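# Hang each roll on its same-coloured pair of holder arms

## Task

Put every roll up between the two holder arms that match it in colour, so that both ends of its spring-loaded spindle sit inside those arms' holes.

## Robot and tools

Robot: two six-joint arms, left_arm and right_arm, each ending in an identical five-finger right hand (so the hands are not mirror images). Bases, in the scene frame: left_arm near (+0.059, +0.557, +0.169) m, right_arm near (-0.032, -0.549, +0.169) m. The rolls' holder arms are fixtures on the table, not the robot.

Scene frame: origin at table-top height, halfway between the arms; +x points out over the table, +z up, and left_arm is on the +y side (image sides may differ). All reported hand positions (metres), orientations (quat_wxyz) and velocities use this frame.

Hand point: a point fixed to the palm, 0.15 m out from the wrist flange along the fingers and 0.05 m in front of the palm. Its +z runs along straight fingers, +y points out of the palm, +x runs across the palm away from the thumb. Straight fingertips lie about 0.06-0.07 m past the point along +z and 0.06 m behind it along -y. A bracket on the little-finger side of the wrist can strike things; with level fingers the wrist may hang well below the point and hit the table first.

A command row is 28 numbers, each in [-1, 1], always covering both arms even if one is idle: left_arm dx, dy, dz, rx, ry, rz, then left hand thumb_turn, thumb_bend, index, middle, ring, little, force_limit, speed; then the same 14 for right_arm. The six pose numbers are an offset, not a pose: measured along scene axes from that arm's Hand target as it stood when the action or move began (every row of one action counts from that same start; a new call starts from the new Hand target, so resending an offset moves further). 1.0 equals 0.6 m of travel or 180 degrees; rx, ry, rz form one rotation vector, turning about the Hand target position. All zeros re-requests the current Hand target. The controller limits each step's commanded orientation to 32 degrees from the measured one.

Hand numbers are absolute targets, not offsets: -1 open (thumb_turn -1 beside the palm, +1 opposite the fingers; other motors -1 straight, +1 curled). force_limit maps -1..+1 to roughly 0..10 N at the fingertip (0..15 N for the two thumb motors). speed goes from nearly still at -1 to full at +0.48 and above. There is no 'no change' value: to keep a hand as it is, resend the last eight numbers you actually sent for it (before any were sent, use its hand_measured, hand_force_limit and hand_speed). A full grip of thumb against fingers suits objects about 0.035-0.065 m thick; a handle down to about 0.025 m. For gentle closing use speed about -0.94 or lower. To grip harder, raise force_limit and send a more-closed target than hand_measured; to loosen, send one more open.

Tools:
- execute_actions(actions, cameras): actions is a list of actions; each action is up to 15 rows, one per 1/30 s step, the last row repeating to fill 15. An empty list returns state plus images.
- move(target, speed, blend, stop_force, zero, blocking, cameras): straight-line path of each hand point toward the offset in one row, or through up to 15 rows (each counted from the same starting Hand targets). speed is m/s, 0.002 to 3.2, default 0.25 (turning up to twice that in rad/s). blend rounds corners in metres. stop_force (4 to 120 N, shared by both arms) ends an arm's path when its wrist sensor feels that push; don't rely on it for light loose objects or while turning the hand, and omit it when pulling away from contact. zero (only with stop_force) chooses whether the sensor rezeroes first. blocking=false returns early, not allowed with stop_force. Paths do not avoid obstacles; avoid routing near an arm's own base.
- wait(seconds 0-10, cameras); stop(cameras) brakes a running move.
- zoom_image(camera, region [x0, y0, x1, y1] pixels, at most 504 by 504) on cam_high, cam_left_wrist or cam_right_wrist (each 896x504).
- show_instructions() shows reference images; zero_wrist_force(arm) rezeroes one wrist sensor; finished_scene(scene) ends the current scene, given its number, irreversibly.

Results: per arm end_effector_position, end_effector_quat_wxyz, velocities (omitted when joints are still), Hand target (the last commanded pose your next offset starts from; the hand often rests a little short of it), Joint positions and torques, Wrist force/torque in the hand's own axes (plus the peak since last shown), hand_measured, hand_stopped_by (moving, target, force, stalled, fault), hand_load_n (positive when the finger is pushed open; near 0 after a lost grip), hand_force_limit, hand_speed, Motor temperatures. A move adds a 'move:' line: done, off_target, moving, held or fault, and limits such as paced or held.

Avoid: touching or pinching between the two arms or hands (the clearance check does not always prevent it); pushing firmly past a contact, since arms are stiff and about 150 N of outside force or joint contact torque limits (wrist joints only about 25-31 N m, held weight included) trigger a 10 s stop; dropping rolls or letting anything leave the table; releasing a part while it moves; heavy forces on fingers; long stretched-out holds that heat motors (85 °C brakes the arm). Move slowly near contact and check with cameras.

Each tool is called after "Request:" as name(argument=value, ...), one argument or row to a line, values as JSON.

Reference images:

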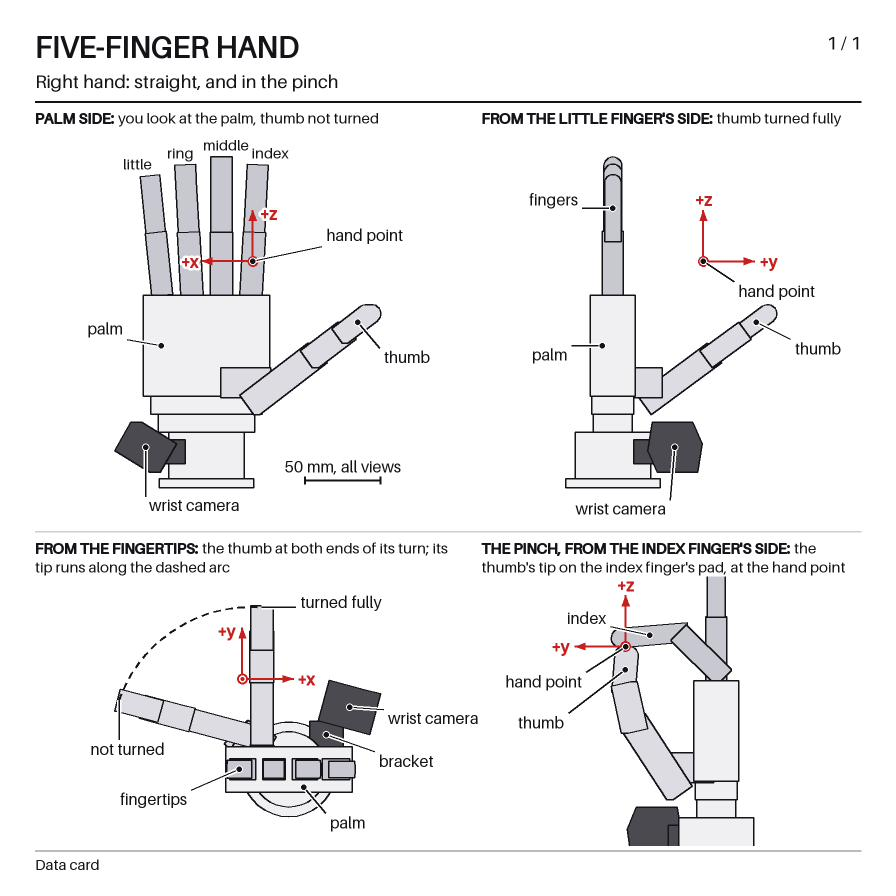

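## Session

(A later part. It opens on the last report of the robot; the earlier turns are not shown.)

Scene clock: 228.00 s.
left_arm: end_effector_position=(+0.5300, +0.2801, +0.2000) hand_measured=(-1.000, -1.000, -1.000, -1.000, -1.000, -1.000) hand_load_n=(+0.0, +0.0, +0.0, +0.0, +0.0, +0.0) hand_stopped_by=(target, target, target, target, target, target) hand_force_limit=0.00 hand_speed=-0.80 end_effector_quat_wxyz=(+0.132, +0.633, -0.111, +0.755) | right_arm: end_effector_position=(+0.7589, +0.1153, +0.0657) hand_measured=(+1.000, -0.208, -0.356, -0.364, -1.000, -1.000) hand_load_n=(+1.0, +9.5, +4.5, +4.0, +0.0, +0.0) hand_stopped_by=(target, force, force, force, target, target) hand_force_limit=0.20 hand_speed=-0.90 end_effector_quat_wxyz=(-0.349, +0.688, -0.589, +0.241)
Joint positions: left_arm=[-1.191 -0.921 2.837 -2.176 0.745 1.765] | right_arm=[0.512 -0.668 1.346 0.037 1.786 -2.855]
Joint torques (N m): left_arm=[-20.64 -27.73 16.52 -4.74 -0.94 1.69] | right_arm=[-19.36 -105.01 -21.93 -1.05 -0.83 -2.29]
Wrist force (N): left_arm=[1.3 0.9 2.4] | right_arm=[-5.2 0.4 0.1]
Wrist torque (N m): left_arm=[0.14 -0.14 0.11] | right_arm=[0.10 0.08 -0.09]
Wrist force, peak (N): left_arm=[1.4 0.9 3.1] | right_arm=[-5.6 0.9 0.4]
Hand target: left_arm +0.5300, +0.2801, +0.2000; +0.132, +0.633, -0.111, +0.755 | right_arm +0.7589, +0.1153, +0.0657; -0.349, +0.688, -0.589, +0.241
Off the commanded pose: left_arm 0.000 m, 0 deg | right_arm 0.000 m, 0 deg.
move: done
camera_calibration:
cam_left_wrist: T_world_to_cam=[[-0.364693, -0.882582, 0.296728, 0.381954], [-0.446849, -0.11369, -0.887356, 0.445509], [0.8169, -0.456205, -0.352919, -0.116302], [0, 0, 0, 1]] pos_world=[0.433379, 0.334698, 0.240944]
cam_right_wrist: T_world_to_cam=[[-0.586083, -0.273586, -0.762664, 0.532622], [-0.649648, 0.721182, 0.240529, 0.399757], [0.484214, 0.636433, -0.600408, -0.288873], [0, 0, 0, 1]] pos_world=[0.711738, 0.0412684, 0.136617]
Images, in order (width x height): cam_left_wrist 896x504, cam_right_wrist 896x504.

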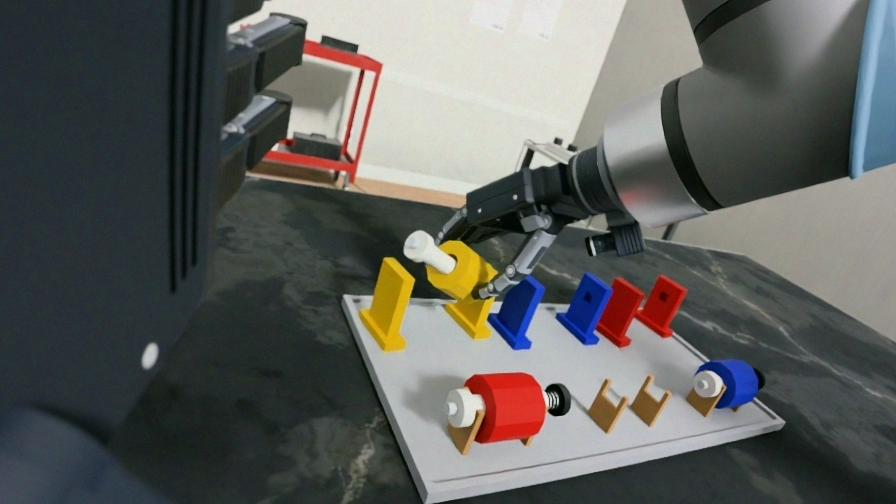

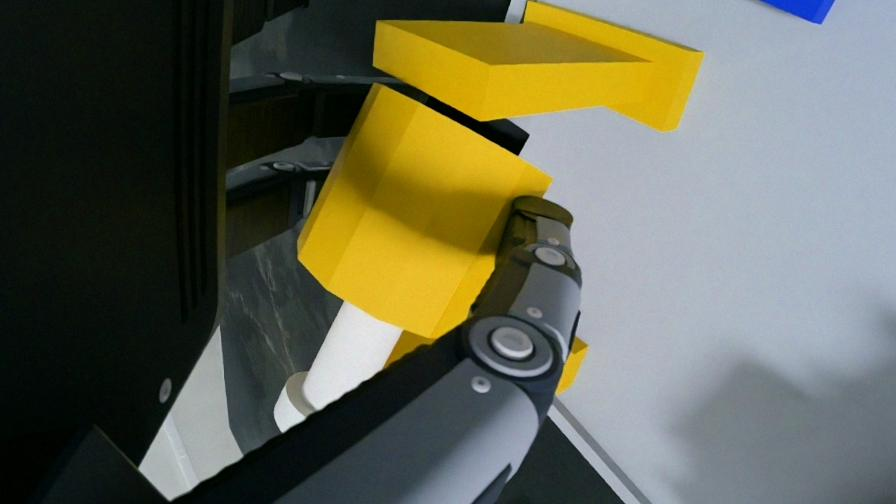

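Request:
move(
  target=[
    [0,0,0,0,0,0,-1,-1,-1,-1,-1,-1,0,-0.8,0,0,-0.005,0,0,0,1,0.35,0.0,0.0,-1,-1,0.2,-0.9],
  ],
  speed=0.02,
  cameras=["cam_right_wrist"],
)

Request:
zoom_image(
  camera="cam_right_wrist",
  region=[400, 20, 560, 160],
)

Scene clock: 231.93 s.
left_arm: end_effector_position=(+0.5300, +0.2801, +0.2000) hand_measured=(-1.000, -1.000, -1.000, -1.000, -1.000, -1.000) hand_load_n=(+0.0, +0.0, +0.0, +0.0, +0.0, +0.0) hand_stopped_by=(target, target, target, target, target, target) hand_force_limit=0.00 hand_speed=-0.80 end_effector_quat_wxyz=(+0.132, +0.633, -0.111, +0.755) | right_arm: end_effector_position=(+0.7589, +0.1153, +0.0628) hand_measured=(+1.000, -0.208, -0.356, -0.364, -1.000, -1.000) hand_load_n=(+1.0, +9.0, +4.5, +4.0, +0.0, +0.0) hand_stopped_by=(target, force, force, force, target, target) hand_force_limit=0.20 hand_speed=-0.90 end_effector_quat_wxyz=(-0.349, +0.688, -0.589, +0.241)
Joint positions: left_arm=[-1.191 -0.921 2.837 -2.176 0.745 1.765] | right_arm=[0.512 -0.665 1.346 0.034 1.786 -2.855]
Joint torques (N m): left_arm=[-20.71 -30.11 15.53 -4.97 -1.09 1.48] | right_arm=[-19.01 -91.43 -22.08 -1.22 0.1 -2.09]
Wrist force (N): left_arm=[1.4 0.6 3.0] | right_arm=[-5.0 1.1 0.0]
Wrist torque (N m): left_arm=[0.06 -0.16 0.11] | right_arm=[0.15 0.07 -0.06]
Wrist force, peak (N): left_arm=[1.7 0.6 3.2] | right_arm=[-5.8 0.7 0.9]
Hand target: left_arm +0.5300, +0.2801, +0.2000; +0.132, +0.633, -0.111, +0.755 | right_arm +0.7589, +0.1153, +0.0627; -0.349, +0.688, -0.589, +0.241
Off the commanded pose: left_arm 0.000 m, 0 deg | right_arm 0.000 m, 0 deg.
move: done
camera_calibration:
cam_right_wrist: T_world_to_cam=[[-0.586096, -0.273605, -0.762648, 0.530476], [-0.649614, 0.721227, 0.240485, 0.4005], [0.484244, 0.636374, -0.600446, -0.290676], [0, 0, 0, 1]] pos_world=[0.711838, 0.0412683, 0.133717]
Images, in order (width x height): cam_right_wrist 896x504.

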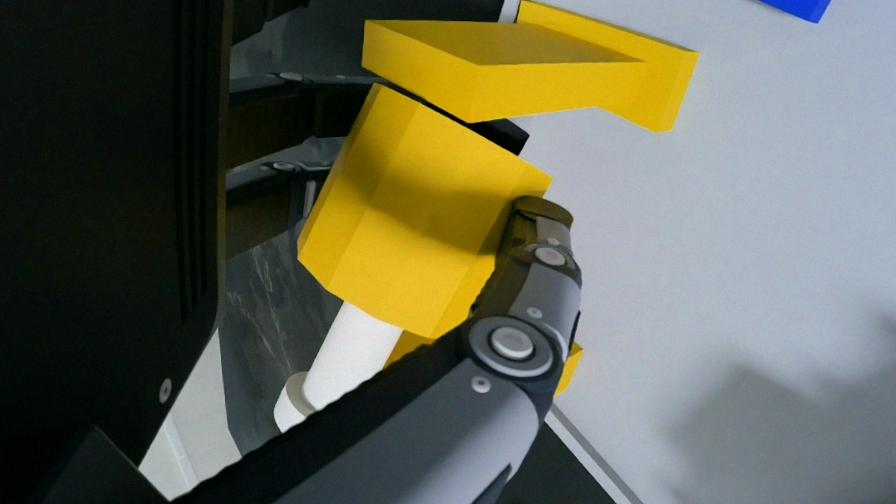

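Scaled by 3.150 from the camera's 896x504 image, which has a finer 1280x720 frame.

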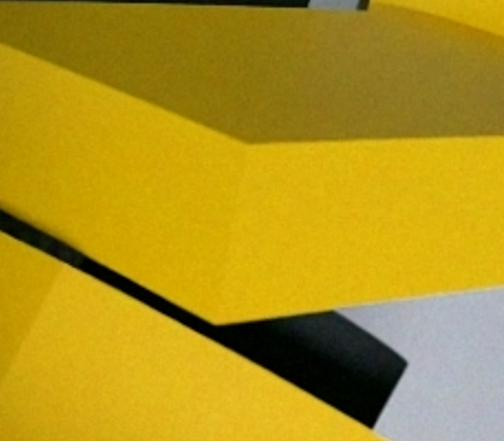

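Request:
move(
  target=[
    [0,0,0,0,0,0,-1,-1,-1,-1,-1,-1,0,-0.8,0,0,-0.005,0,0,0,1,0.35,0.0,0.0,-1,-1,0.2,-0.9],
  ],
  speed=0.02,
  cameras=["cam_right_wrist"],
)

Request:
zoom_image(
  camera="cam_right_wrist",
  region=[400, 20, 560, 160],
)

Scene clock: 233.13 s.
left_arm: end_effector_position=(+0.5300, +0.2801, +0.2000) hand_measured=(-1.000, -1.000, -1.000, -1.000, -1.000, -1.000) hand_load_n=(+0.0, +0.0, +0.0, +0.0, +0.0, +0.0) hand_stopped_by=(target, target, target, target, target, target) hand_force_limit=0.00 hand_speed=-0.80 end_effector_quat_wxyz=(+0.132, +0.633, -0.111, +0.755) | right_arm: end_effector_position=(+0.7589, +0.1153, +0.0598) hand_measured=(+1.000, -0.208, -0.356, -0.364, -1.000, -1.000) hand_load_n=(+2.5, +9.0, +4.0, +4.0, +0.0, +0.0) hand_stopped_by=(target, force, force, force, target, target) hand_force_limit=0.20 hand_speed=-0.90 end_effector_quat_wxyz=(-0.349, +0.688, -0.589, +0.241)
Joint positions: left_arm=[-1.191 -0.921 2.837 -2.176 0.745 1.765] | right_arm=[0.512 -0.662 1.346 0.031 1.786 -2.855]
Joint torques (N m): left_arm=[-20.19 -28.37 16.72 -4.82 -1.16 1.33] | right_arm=[-18.11 -85.64 -20.68 -1.12 0.36 -1.78]
Wrist force (N): left_arm=[1.5 0.8 2.4] | right_arm=[-6.1 -0.5 -3.0]
Wrist torque (N m): left_arm=[0.13 -0.17 0.12] | right_arm=[0.16 0.15 -0.08]
Wrist force, peak (N): left_arm=[1.7 0.8 3.0] | right_arm=[-6.2 0.0 -3.2]
Hand target: left_arm +0.5300, +0.2801, +0.2000; +0.132, +0.633, -0.111, +0.755 | right_arm +0.7589, +0.1153, +0.0597; -0.349, +0.688, -0.589, +0.241
Off the commanded pose: left_arm 0.000 m, 0 deg | right_arm 0.000 m, 0 deg.
move: done
camera_calibration:
cam_right_wrist: T_world_to_cam=[[-0.586048, -0.273537, -0.762709, 0.528159], [-0.64966, 0.721166, 0.240544, 0.401248], [0.484242, 0.636472, -0.600344, -0.292493], [0, 0, 0, 1]] pos_world=[0.711838, 0.0412684, 0.130717]
Images, in order (width x height): cam_right_wrist 896x504.

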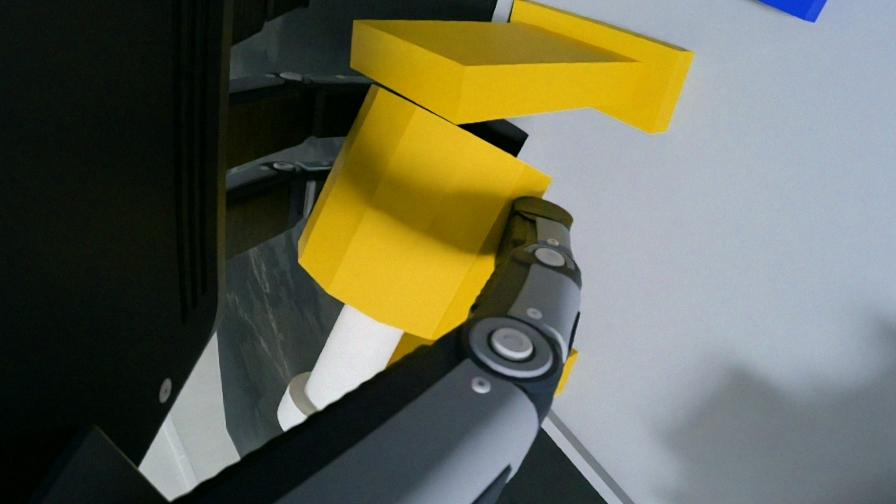

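Scaled by 3.150 from the camera's 896x504 image, which has a finer 1280x720 frame.

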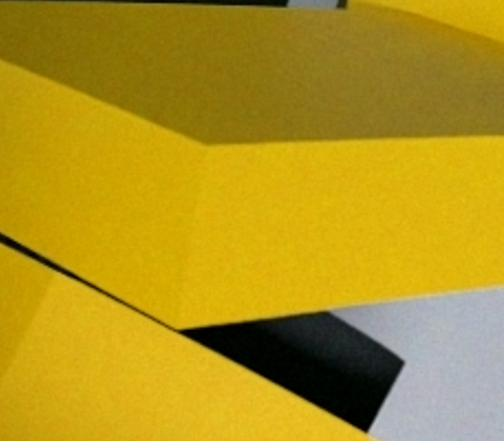

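Request:
move(
  target=[
    [0,0,0,0,0,0,-1,-1,-1,-1,-1,-1,0,-0.8,0,0,0.006,0,0,0,1,0.35,0.0,0.0,-1,-1,0.2,-0.9],
  ],
  speed=0.02,
)

Request:
move(
  target=[
    [0,0,0,0,0,0,-1,-1,-1,-1,-1,-1,0,-0.8,0,0,0.006,0,0,0,1,0.35,0.0,0.0,-1,-1,0.2,-0.9],
  ],
  speed=0.02,
  cameras=["cam_left_wrist","cam_right_wrist"],
)

Request:
zoom_image(
  camera="cam_right_wrist",
  region=[400, 20, 560, 160],
)

Scene clock: 234.73 s.
left_arm: end_effector_position=(+0.5300, +0.2801, +0.2000) hand_measured=(-1.000, -1.000, -1.000, -1.000, -1.000, -1.000) hand_load_n=(+0.0, +0.0, +0.0, +0.0, +0.0, +0.0) hand_stopped_by=(target, target, target, target, target, target) hand_force_limit=0.00 hand_speed=-0.80 end_effector_quat_wxyz=(+0.132, +0.633, -0.111, +0.755) | right_arm: end_effector_position=(+0.7589, +0.1152, +0.0632) hand_measured=(+1.000, -0.208, -0.356, -0.364, -1.000, -1.000) hand_load_n=(+1.0, +9.5, +3.5, +5.0, +0.0, +0.0) hand_stopped_by=(target, force, force, force, target, target) hand_force_limit=0.20 hand_speed=-0.90 end_effector_quat_wxyz=(-0.349, +0.688, -0.589, +0.241)
Joint positions: left_arm=[-1.191 -0.921 2.837 -2.176 0.745 1.765] | right_arm=[0.512 -0.666 1.346 0.035 1.786 -2.855]
Joint torques (N m): left_arm=[-19.52 -30.45 16.01 -4.97 -0.97 1.59] | right_arm=[-17.41 -108.49 -38.46 3.59 0.82 -1.98]
Wrist force (N): left_arm=[1.6 0.6 2.9] | right_arm=[-3.1 2.1 1.0]
Wrist torque (N m): left_arm=[0.07 -0.19 0.12] | right_arm=[0.10 0.09 -0.02]
Wrist force, peak (N): left_arm=[1.7 0.7 3.0] | right_arm=[-6.8 -0.7 -3.4]
Hand target: left_arm +0.5300, +0.2801, +0.2000; +0.132, +0.633, -0.111, +0.755 | right_arm +0.7589, +0.1153, +0.0633; -0.349, +0.688, -0.589, +0.241
Off the commanded pose: left_arm 0.000 m, 0 deg | right_arm 0.000 m, 0 deg.
move: done

Scene clock: 235.43 s.
left_arm: end_effector_position=(+0.5300, +0.2801, +0.2000) hand_measured=(-1.000, -1.000, -1.000, -1.000, -1.000, -1.000) hand_load_n=(+0.0, +0.0, +0.0, +0.0, +0.0, +0.0) hand_stopped_by=(target, target, target, target, target, target) hand_force_limit=0.00 hand_speed=-0.80 end_effector_quat_wxyz=(+0.132, +0.633, -0.111, +0.755) | right_arm: end_effector_position=(+0.7589, +0.1153, +0.0668) hand_measured=(+1.000, -0.208, -0.356, -0.364, -1.000, -1.000) hand_load_n=(+1.0, +9.5, +3.5, +4.5, +0.0, +0.0) hand_stopped_by=(target, force, force, force, target, target) hand_force_limit=0.20 hand_speed=-0.90 end_effector_quat_wxyz=(-0.349, +0.688, -0.589, +0.241)
Joint positions: left_arm=[-1.191 -0.921 2.837 -2.176 0.745 1.765] | right_arm=[0.512 -0.669 1.346 0.039 1.786 -2.855]
Joint torques (N m): left_arm=[-21.89 -29.87 15.37 -4.82 -1.19 1.52] | right_arm=[-14.15 -105.13 -39.2 3.39 0.84 -1.93]
Wrist force (N): left_arm=[1.8 0.8 2.6] | right_arm=[-3.5 3.5 1.7]
Wrist torque (N m): left_arm=[0.11 -0.22 0.14] | right_arm=[0.16 0.01 0.04]
Wrist force, peak (N): left_arm=[1.3 0.4 3.2] | right_arm=[-3.5 3.5 1.7]
Hand target: left_arm +0.5300, +0.2801, +0.2000; +0.132, +0.633, -0.111, +0.755 | right_arm +0.7589, +0.1153, +0.0669; -0.349, +0.688, -0.589, +0.241
Off the commanded pose: left_arm 0.000 m, 0 deg | right_arm 0.000 m, 0 deg.
move: done
camera_calibration:
cam_left_wrist: T_world_to_cam=[[-0.364693, -0.882582, 0.296728, 0.381954], [-0.446849, -0.11369, -0.887356, 0.445509], [0.8169, -0.456205, -0.352919, -0.116302], [0, 0, 0, 1]] pos_world=[0.433379, 0.334698, 0.240944]
cam_right_wrist: T_world_to_cam=[[-0.586096, -0.273605, -0.762648, 0.533527], [-0.649614, 0.721227, 0.240485, 0.399538], [0.484244, 0.636374, -0.600446, -0.288274], [0, 0, 0, 1]] pos_world=[0.711838, 0.0412683, 0.137717]
Images, in order (width x height): cam_left_wrist 896x504, cam_right_wrist 896x504.

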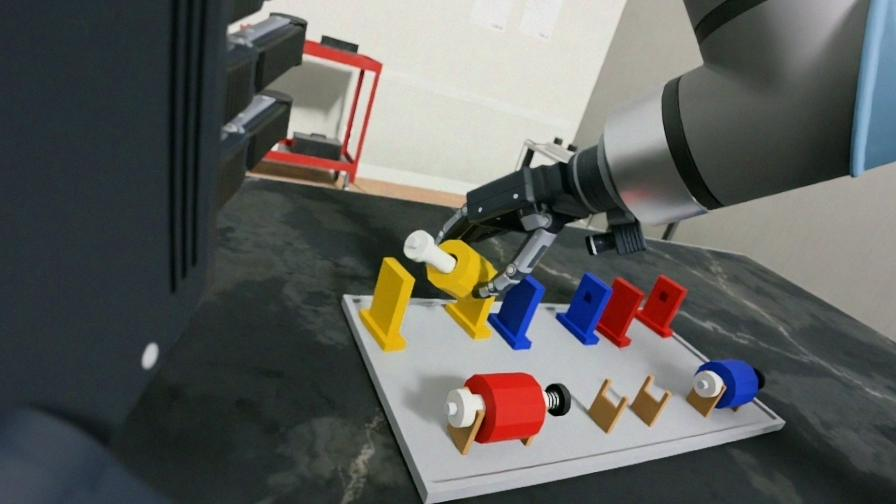

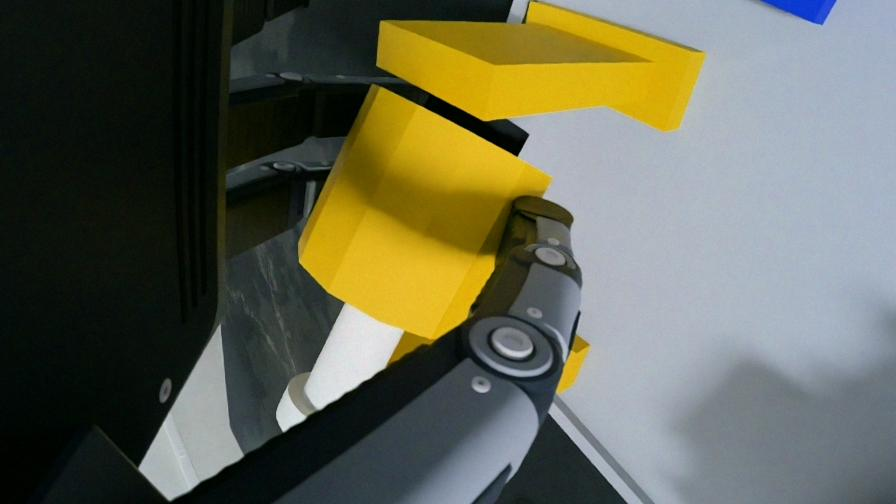

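Scaled by 3.150 from the camera's 896x504 image, which has a finer 1280x720 frame.

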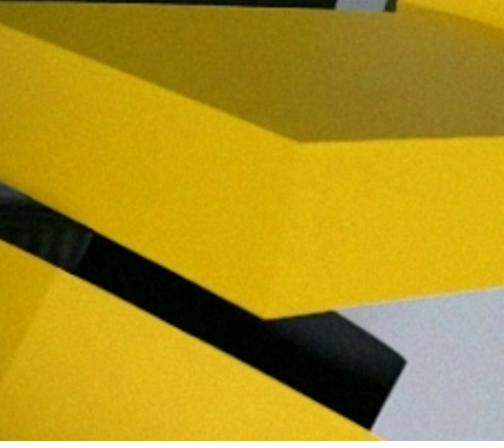

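Request:
move(
  target=[
    [0,0,0,0,0,0,-1,-1,-1,-1,-1,-1,0,-0.8,-0.003,-0.0015,0.0025,0,0,0,1,0.35,0.0,0.0,-1,-1,0.2,-0.9],
  ],
  speed=0.02,
)

Request:
move(
  target=[
    [0,0,0,0,0,0,-1,-1,-1,-1,-1,-1,0,-0.8,0,0,0.0017,0,0,0,1,0.35,0.0,0.0,-1,-1,0.2,-0.9],
  ],
  speed=0.02,
)

Request:
move(
  target=[
    [0,0,0,0,0,0,-1,-1,-1,-1,-1,-1,0,-0.8,0,0,0.0017,0,0,0,1,0.35,0.0,0.0,-1,-1,0.2,-0.9],
  ],
  speed=0.02,
  cameras=["cam_left_wrist","cam_right_wrist"],
)

Request:
zoom_image(
  camera="cam_right_wrist",
  region=[400, 20, 560, 160],
)

Scene clock: 239.23 s.
left_arm: end_effector_position=(+0.5300, +0.2801, +0.2000) hand_measured=(-1.000, -1.000, -1.000, -1.000, -1.000, -1.000) hand_load_n=(+0.0, +0.0, +0.0, +0.0, +0.0, +0.0) hand_stopped_by=(target, target, target, target, target, target) hand_force_limit=0.00 hand_speed=-0.80 end_effector_quat_wxyz=(+0.132, +0.633, -0.111, +0.755) | right_arm: end_effector_position=(+0.7572, +0.1144, +0.0684) hand_measured=(+1.000, -0.208, -0.356, -0.364, -1.000, -1.000) hand_load_n=(+2.0, +8.5, +4.0, +6.0, +0.0, +0.0) hand_stopped_by=(target, force, force, force, target, target) hand_force_limit=0.20 hand_speed=-0.90 end_effector_quat_wxyz=(-0.349, +0.688, -0.589, +0.241)
Joint positions: left_arm=[-1.191 -0.921 2.837 -2.176 0.745 1.765] | right_arm=[0.512 -0.673 1.351 0.038 1.786 -2.855]
Joint torques (N m): left_arm=[-20.24 -29.21 15.88 -4.5 -1.1 0.95] | right_arm=[16.2 -107.22 -21.94 -1.26 3.49 1.64]
Wrist force (N): left_arm=[1.5 0.8 2.0] | right_arm=[-7.3 1.9 3.8]
Wrist torque (N m): left_arm=[0.14 -0.16 0.11] | right_arm=[0.15 -0.06 -0.06]
Wrist force, peak (N): left_arm=[1.5 0.7 3.0] | right_arm=[-7.3 1.9 3.8]
Hand target: left_arm +0.5300, +0.2801, +0.2000; +0.132, +0.633, -0.111, +0.755 | right_arm +0.7571, +0.1144, +0.0684; -0.349, +0.688, -0.589, +0.241
Off the commanded pose: left_arm 0.000 m, 0 deg | right_arm 0.000 m, 0 deg.
move: done

Scene clock: 239.93 s.
left_arm: end_effector_position=(+0.5300, +0.2801, +0.2000) hand_measured=(-1.000, -1.000, -1.000, -1.000, -1.000, -1.000) hand_load_n=(+0.0, +0.0, +0.0, +0.0, +0.0, +0.0) hand_stopped_by=(target, target, target, target, target, target) hand_force_limit=0.00 hand_speed=-0.80 end_effector_quat_wxyz=(+0.132, +0.633, -0.111, +0.755) | right_arm: end_effector_position=(+0.7571, +0.1143, +0.0694) hand_measured=(+1.000, -0.208, -0.356, -0.364, -1.000, -1.000) hand_load_n=(+2.0, +9.5, +3.5, +5.0, +0.0, +0.0) hand_stopped_by=(target, force, force, force, target, target) hand_force_limit=0.20 hand_speed=-0.90 end_effector_quat_wxyz=(-0.349, +0.688, -0.589, +0.241)
Joint positions: left_arm=[-1.191 -0.921 2.837 -2.176 0.745 1.765] | right_arm=[0.512 -0.675 1.351 0.039 1.786 -2.855]
Joint torques (N m): left_arm=[-19.87 -28.85 16.49 -4.82 -0.83 0.93] | right_arm=[15.32 -108.74 -28.75 4.81 3.56 1.42]
Wrist force (N): left_arm=[1.3 0.2 2.9] | right_arm=[-5.4 3.0 3.2]
Wrist torque (N m): left_arm=[0.01 -0.15 0.09] | right_arm=[0.10 -0.06 0.01]
Wrist force, peak (N): left_arm=[1.7 0.8 2.7] | right_arm=[-7.3 2.3 4.2]
Hand target: left_arm +0.5300, +0.2801, +0.2000; +0.132, +0.633, -0.111, +0.755 | right_arm +0.7571, +0.1144, +0.0694; -0.349, +0.688, -0.589, +0.241
Off the commanded pose: left_arm 0.000 m, 0 deg | right_arm 0.000 m, 0 deg.
move: done

Scene clock: 240.63 s.
left_arm: end_effector_position=(+0.5300, +0.2801, +0.2000) hand_measured=(-1.000, -1.000, -1.000, -1.000, -1.000, -1.000) hand_load_n=(+0.0, +0.0, +0.0, +0.0, +0.0, +0.0) hand_stopped_by=(target, target, target, target, target, target) hand_force_limit=0.00 hand_speed=-0.80 end_effector_quat_wxyz=(+0.132, +0.633, -0.111, +0.755) | right_arm: end_effector_position=(+0.7571, +0.1144, +0.0704) hand_measured=(+1.000, -0.208, -0.356, -0.364, -1.000, -1.000) hand_load_n=(+2.0, +9.5, +3.0, +5.0, +0.0, +0.0) hand_stopped_by=(target, force, force, force, target, target) hand_force_limit=0.20 hand_speed=-0.90 end_effector_quat_wxyz=(-0.349, +0.688, -0.589, +0.241)
Joint positions: left_arm=[-1.191 -0.921 2.837 -2.176 0.745 1.765] | right_arm=[0.512 -0.676 1.351 0.04 1.786 -2.855]
Joint torques (N m): left_arm=[-19.57 -31.24 15.88 -4.79 -1.12 0.84] | right_arm=[16.95 -108.42 -39.05 4.62 3.96 1.62]
Wrist force (N): left_arm=[1.2 0.8 2.7] | right_arm=[-5.0 2.7 2.8]
Wrist torque (N m): left_arm=[0.10 -0.13 0.11] | right_arm=[0.01 -0.02 0.00]
Wrist force, peak (N): left_arm=[1.9 0.3 3.0] | right_arm=[-5.4 3.4 2.9]
Hand target: left_arm +0.5300, +0.2801, +0.2000; +0.132, +0.633, -0.111, +0.755 | right_arm +0.7571, +0.1144, +0.0705; -0.349, +0.688, -0.589, +0.241
Off the commanded pose: left_arm 0.000 m, 0 deg | right_arm 0.000 m, 0 deg.
move: done
camera_calibration:
cam_left_wrist: T_world_to_cam=[[-0.364693, -0.882582, 0.296728, 0.381954], [-0.446849, -0.11369, -0.887356, 0.445509], [0.8169, -0.456205, -0.352919, -0.116302], [0, 0, 0, 1]] pos_world=[0.433379, 0.334698, 0.240944]
cam_right_wrist: T_world_to_cam=[[-0.586125, -0.273643, -0.762612, 0.534929], [-0.649646, 0.721185, 0.240524, 0.398106], [0.484167, 0.636406, -0.600475, -0.284562], [0, 0, 0, 1]] pos_world=[0.709939, 0.0403685, 0.141317]
Images, in order (width x height): cam_left_wrist 896x504, cam_right_wrist 896x504.

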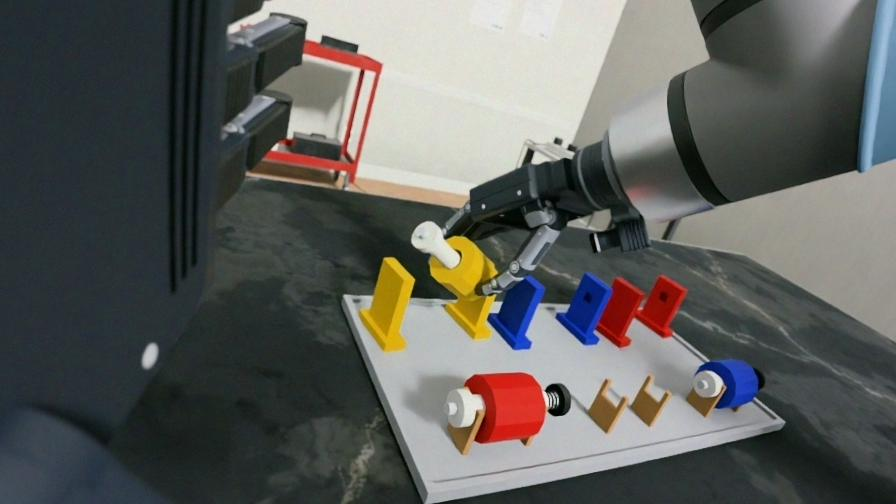

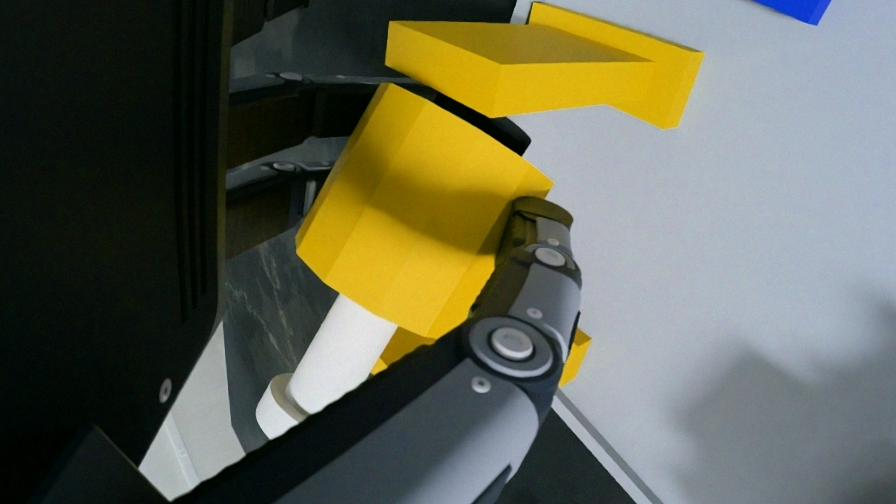

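Scaled by 3.150 from the camera's 896x504 image, which has a finer 1280x720 frame.

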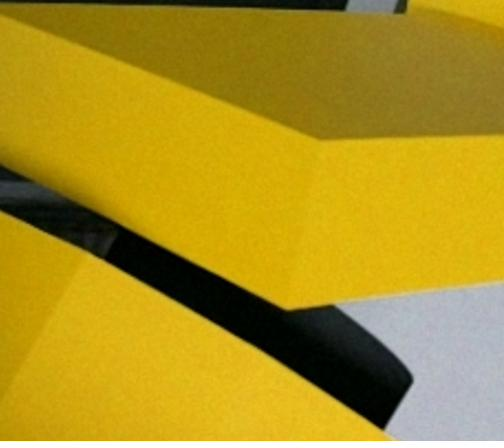

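Request:
zoom_image(
  camera="cam_left_wrist",
  region=[350, 180, 530, 360],
)

Request:
zoom_image(
  camera="cam_left_wrist",
  region=[440, 250, 520, 330],
)

Scaled by 2.800 from the camera's 896x504 image, which has a finer 1280x720 frame.

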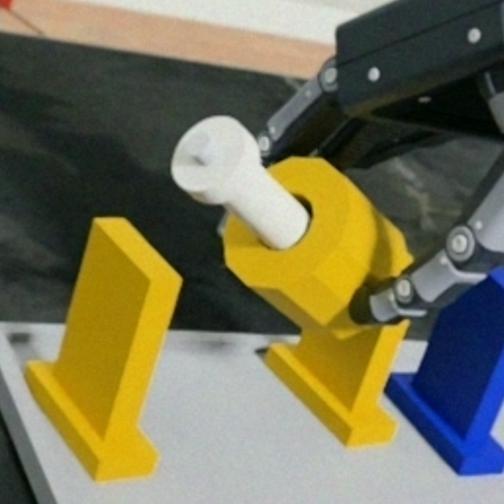

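Scaled by 6.300 from the camera's 896x504 image, which has a finer 1280x720 frame.

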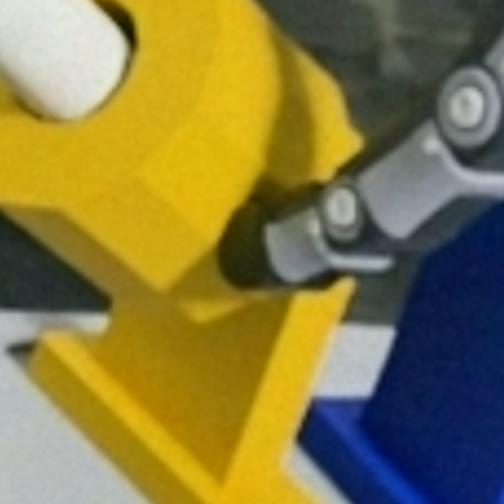

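Request:
move(
  target=[
    [0,0,0,0,0,0,-1,-1,-1,-1,-1,-1,0,-0.8,0,0.0008,-0.0058,0,0,0,1,0.35,0.0,0.0,-1,-1,0.2,-0.9],
  ],
  speed=0.02,
  cameras=["cam_left_wrist","cam_right_wrist"],
)

Request:
zoom_image(
  camera="cam_right_wrist",
  region=[400, 20, 560, 160],
)

Request:
zoom_image(
  camera="cam_left_wrist",
  region=[350, 180, 530, 360],
)

Scene clock: 249.03 s.
left_arm: end_effector_position=(+0.5300, +0.2801, +0.2000) hand_measured=(-1.000, -1.000, -1.000, -1.000, -1.000, -1.000) hand_load_n=(+0.0, +0.0, +0.0, +0.0, +0.0, +0.0) hand_stopped_by=(target, target, target, target, target, target) hand_force_limit=0.00 hand_speed=-0.80 end_effector_quat_wxyz=(+0.132, +0.633, -0.111, +0.755) | right_arm: end_effector_position=(+0.7571, +0.1148, +0.0671) hand_measured=(+1.000, -0.208, -0.356, -0.364, -1.000, -1.000) hand_load_n=(+1.0, +9.0, +3.0, +5.5, +0.0, +0.0) hand_stopped_by=(target, force, force, force, target, target) hand_force_limit=0.20 hand_speed=-0.90 end_effector_quat_wxyz=(-0.349, +0.688, -0.589, +0.241)
Joint positions: left_arm=[-1.191 -0.921 2.837 -2.176 0.745 1.765] | right_arm=[0.513 -0.672 1.35 0.037 1.786 -2.854]
Joint torques (N m): left_arm=[-18.26 -32.9 15.59 -4.86 -1.07 0.93] | right_arm=[21.07 -89.3 -38.6 -1.28 2.5 1.16]
Wrist force (N): left_arm=[1.3 1.0 2.5] | right_arm=[-1.4 1.0 0.5]
Wrist torque (N m): left_arm=[0.16 -0.13 0.11] | right_arm=[0.10 0.04 -0.01]
Wrist force, peak (N): left_arm=[1.8 0.6 2.9] | right_arm=[-5.7 3.0 3.1]
Hand target: left_arm +0.5300, +0.2801, +0.2000; +0.132, +0.633, -0.111, +0.755 | right_arm +0.7571, +0.1148, +0.0670; -0.349, +0.688, -0.589, +0.241
Off the commanded pose: left_arm 0.000 m, 0 deg | right_arm 0.000 m, 0 deg.
move: done
camera_calibration:
cam_left_wrist: T_world_to_cam=[[-0.364693, -0.882582, 0.296728, 0.381954], [-0.446849, -0.11369, -0.887356, 0.445509], [0.8169, -0.456205, -0.352919, -0.116302], [0, 0, 0, 1]] pos_world=[0.433379, 0.334698, 0.240944]
cam_right_wrist: T_world_to_cam=[[-0.586096, -0.273605, -0.762648, 0.532591], [-0.649614, 0.721227, 0.240485, 0.398585], [0.484244, 0.636374, -0.600446, -0.286968], [0, 0, 0, 1]] pos_world=[0.710038, 0.0408683, 0.138017]
Images, in order (width x height): cam_left_wrist 896x504, cam_right_wrist 896x504.

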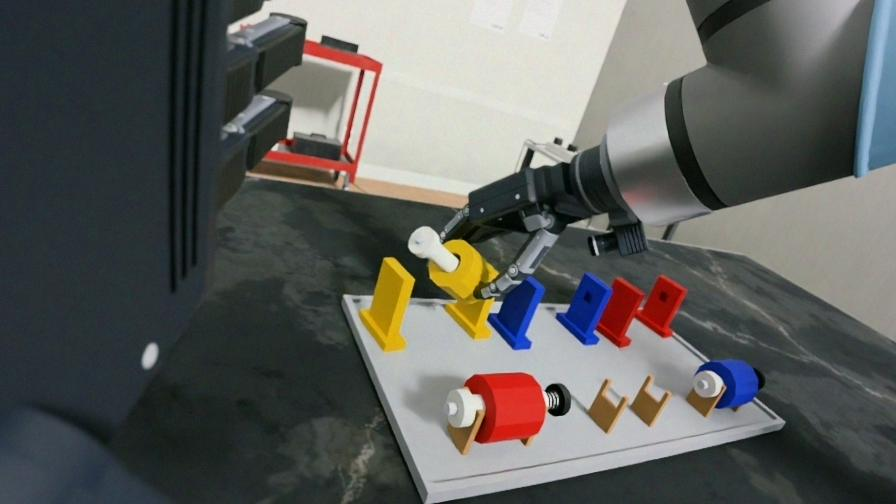

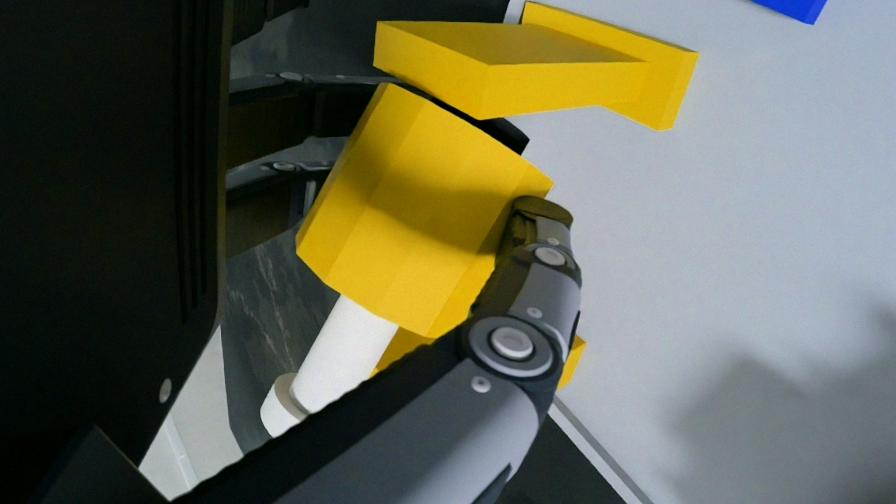

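Scaled by 3.150 from the camera's 896x504 image, which has a finer 1280x720 frame.

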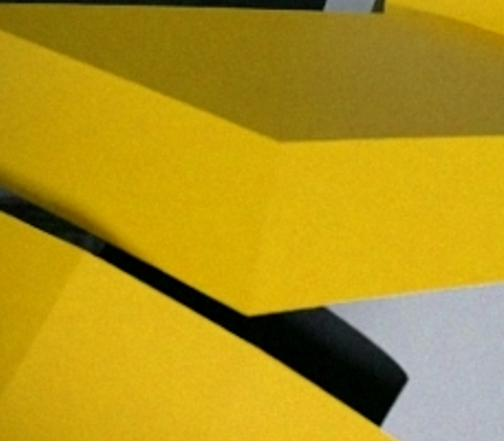

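Scaled by 2.800 from the camera's 896x504 image, which has a finer 1280x720 frame.

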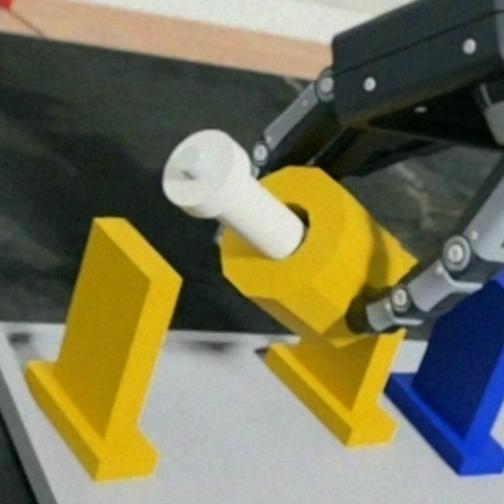

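Request:
move(
  target=[
    [0,0,0,0,0,0,-1,-1,-1,-1,-1,-1,0,-0.8,0.0015,0.0083,0.0032,-0.0164,-0.0032,0,1,0.35,0.0,0.0,-1,-1,0.2,-0.9],
  ],
  speed=0.03,
)

Request:
move(
  target=[
    [0,0,0,0,0,0,-1,-1,-1,-1,-1,-1,0,-0.8,0,-0.025,0,0,0,0,1,0.35,0.0,0.0,-1,-1,0.2,-0.9],
  ],
  speed=0.015,
  stop_force=4,
  cameras=["cam_left_wrist","cam_right_wrist"],
)

Request:
zoom_image(
  camera="cam_right_wrist",
  region=[400, 20, 560, 160],
)

Request:
zoom_image(
  camera="cam_left_wrist",
  region=[350, 180, 530, 360],
)

Scene clock: 253.67 s.
left_arm: end_effector_position=(+0.5300, +0.2801, +0.2000) hand_measured=(-1.000, -1.000, -1.000, -1.000, -1.000, -1.000) hand_load_n=(+0.0, +0.0, +0.0, +0.0, -0.5, +0.0) hand_stopped_by=(target, target, target, target, target, target) hand_force_limit=0.00 hand_speed=-0.80 end_effector_quat_wxyz=(+0.132, +0.633, -0.111, +0.755) | right_arm: end_effector_position=(+0.7580, +0.1198, +0.0689) hand_measured=(+1.000, -0.208, -0.354, -0.364, -1.000, -1.000) hand_load_n=(+1.0, +9.0, +3.0, +5.5, +0.0, +0.0) hand_stopped_by=(target, force, force, force, target, target) hand_force_limit=0.20 hand_speed=-0.90 end_effector_quat_wxyz=(-0.334, +0.696, -0.581, +0.259)
Joint positions: left_arm=[-1.191 -0.921 2.837 -2.176 0.745 1.765] | right_arm=[0.53 -0.66 1.319 0.068 1.831 -2.881]
Joint torques (N m): left_arm=[-18.37 -32.14 16.42 -4.67 -0.72 0.74] | right_arm=[20.28 -88.87 -39.29 4.08 2.56 -1.74]
Wrist force (N): left_arm=[1.6 0.4 2.7] | right_arm=[-1.3 1.6 0.2]
Wrist torque (N m): left_arm=[0.05 -0.19 0.12] | right_arm=[0.15 0.12 -0.01]
Wrist force, peak (N): left_arm=[1.7 0.8 3.0] | right_arm=[-2.0 1.9 0.7]
Hand target: left_arm +0.5300, +0.2801, +0.2000; +0.132, +0.633, -0.111, +0.755 | right_arm +0.7580, +0.1198, +0.0689; -0.334, +0.696, -0.581, +0.259
Off the commanded pose: left_arm 0.000 m, 0 deg | right_arm 0.000 m, 0 deg.
move: done

Scene clock: 255.23 s.
left_arm: end_effector_position=(+0.5300, +0.2801, +0.2000) hand_measured=(-1.000, -1.000, -1.000, -1.000, -1.000, -1.000) hand_load_n=(+0.0, +0.0, +0.0, +0.0, +0.0, +0.0) hand_stopped_by=(target, target, target, target, target, target) hand_force_limit=0.00 hand_speed=-0.80 end_effector_quat_wxyz=(+0.132, +0.633, -0.111, +0.755) | right_arm: end_effector_position=(+0.7580, +0.1150, +0.0689) hand_measured=(+1.000, -0.208, -0.354, -0.364, -1.000, -1.000) hand_load_n=(+1.5, +9.0, +3.0, +5.0, +0.0, +0.0) hand_stopped_by=(target, force, force, force, target, target) hand_force_limit=0.20 hand_speed=-0.90 end_effector_quat_wxyz=(-0.334, +0.696, -0.581, +0.259)
Joint positions: left_arm=[-1.191 -0.921 2.837 -2.176 0.745 1.765] | right_arm=[0.525 -0.665 1.328 0.062 1.828 -2.884]
Joint torques (N m): left_arm=[-19.68 -30.42 16.61 -4.21 -1.05 0.93] | right_arm=[19.5 -88.69 -38.97 3.98 2.28 1.83]
Wrist force (N): left_arm=[1.5 0.5 2.7] | right_arm=[-2.1 2.0 0.5]
Wrist torque (N m): left_arm=[0.05 -0.17 0.11] | right_arm=[0.16 0.01 0.02]
Wrist force, peak (N): left_arm=[1.5 0.8 3.2] | right_arm=[-7.2 2.2 2.2]
Hand target: left_arm +0.5300, +0.2801, +0.2000; +0.132, +0.633, -0.111, +0.755 | right_arm +0.7580, +0.1150, +0.0689; -0.334, +0.696, -0.581, +0.259 (not the last commanded pose)
Off the commanded pose: left_arm 0.000 m, 0 deg | right_arm 0.010 m, 0 deg.
move: contact (right_arm)
camera_calibration:
cam_left_wrist: T_world_to_cam=[[-0.364693, -0.882582, 0.296728, 0.381954], [-0.446849, -0.11369, -0.887356, 0.445509], [0.8169, -0.456205, -0.352919, -0.116302], [0, 0, 0, 1]] pos_world=[0.433379, 0.334698, 0.240944]
cam_right_wrist: T_world_to_cam=[[-0.5785, -0.312647, -0.753385, 0.532513], [-0.651852, 0.732422, 0.196589, 0.402063], [0.490333, 0.604823, -0.627506, -0.285501], [0, 0, 0, 1]] pos_world=[0.710135, 0.0446868, 0.142993]
Images, in order (width x height): cam_left_wrist 896x504, cam_right_wrist 896x504.

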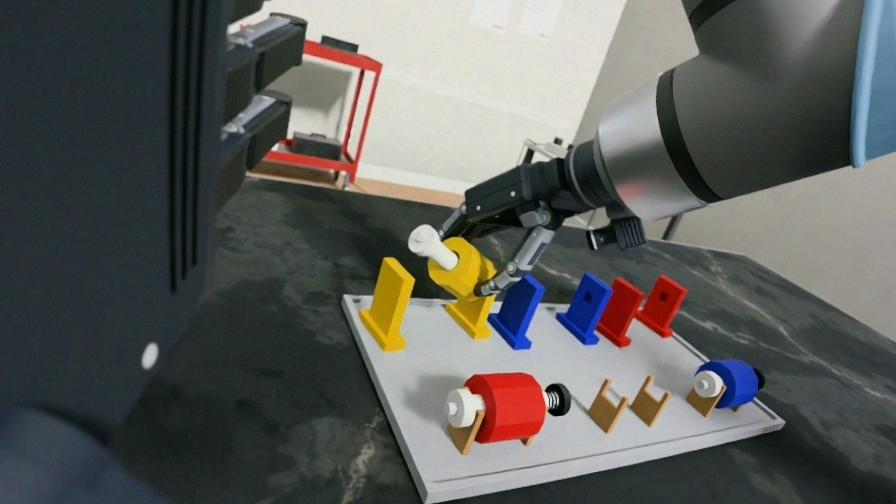

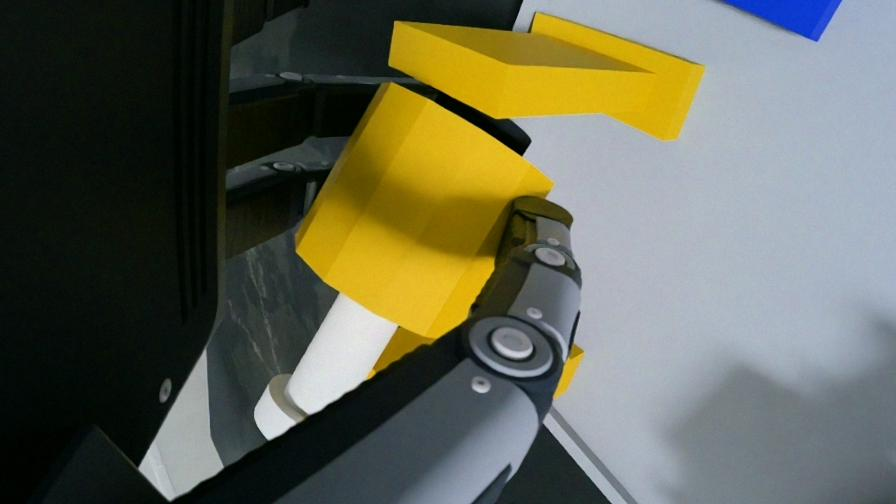

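Scaled by 3.150 from the camera's 896x504 image, which has a finer 1280x720 frame.

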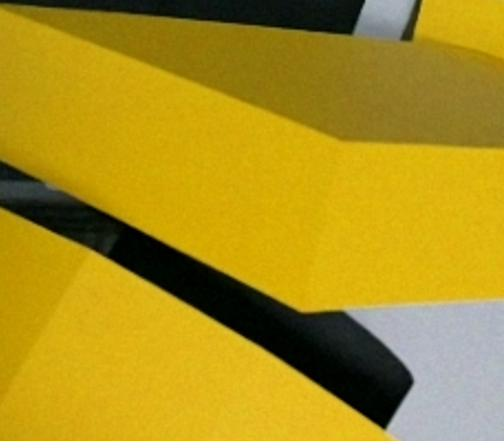

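Scaled by 2.800 from the camera's 896x504 image, which has a finer 1280x720 frame.

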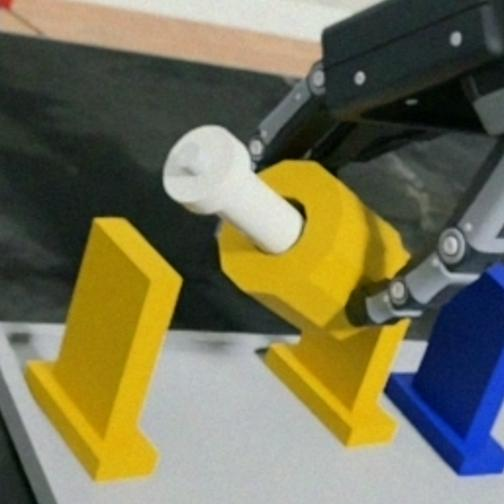

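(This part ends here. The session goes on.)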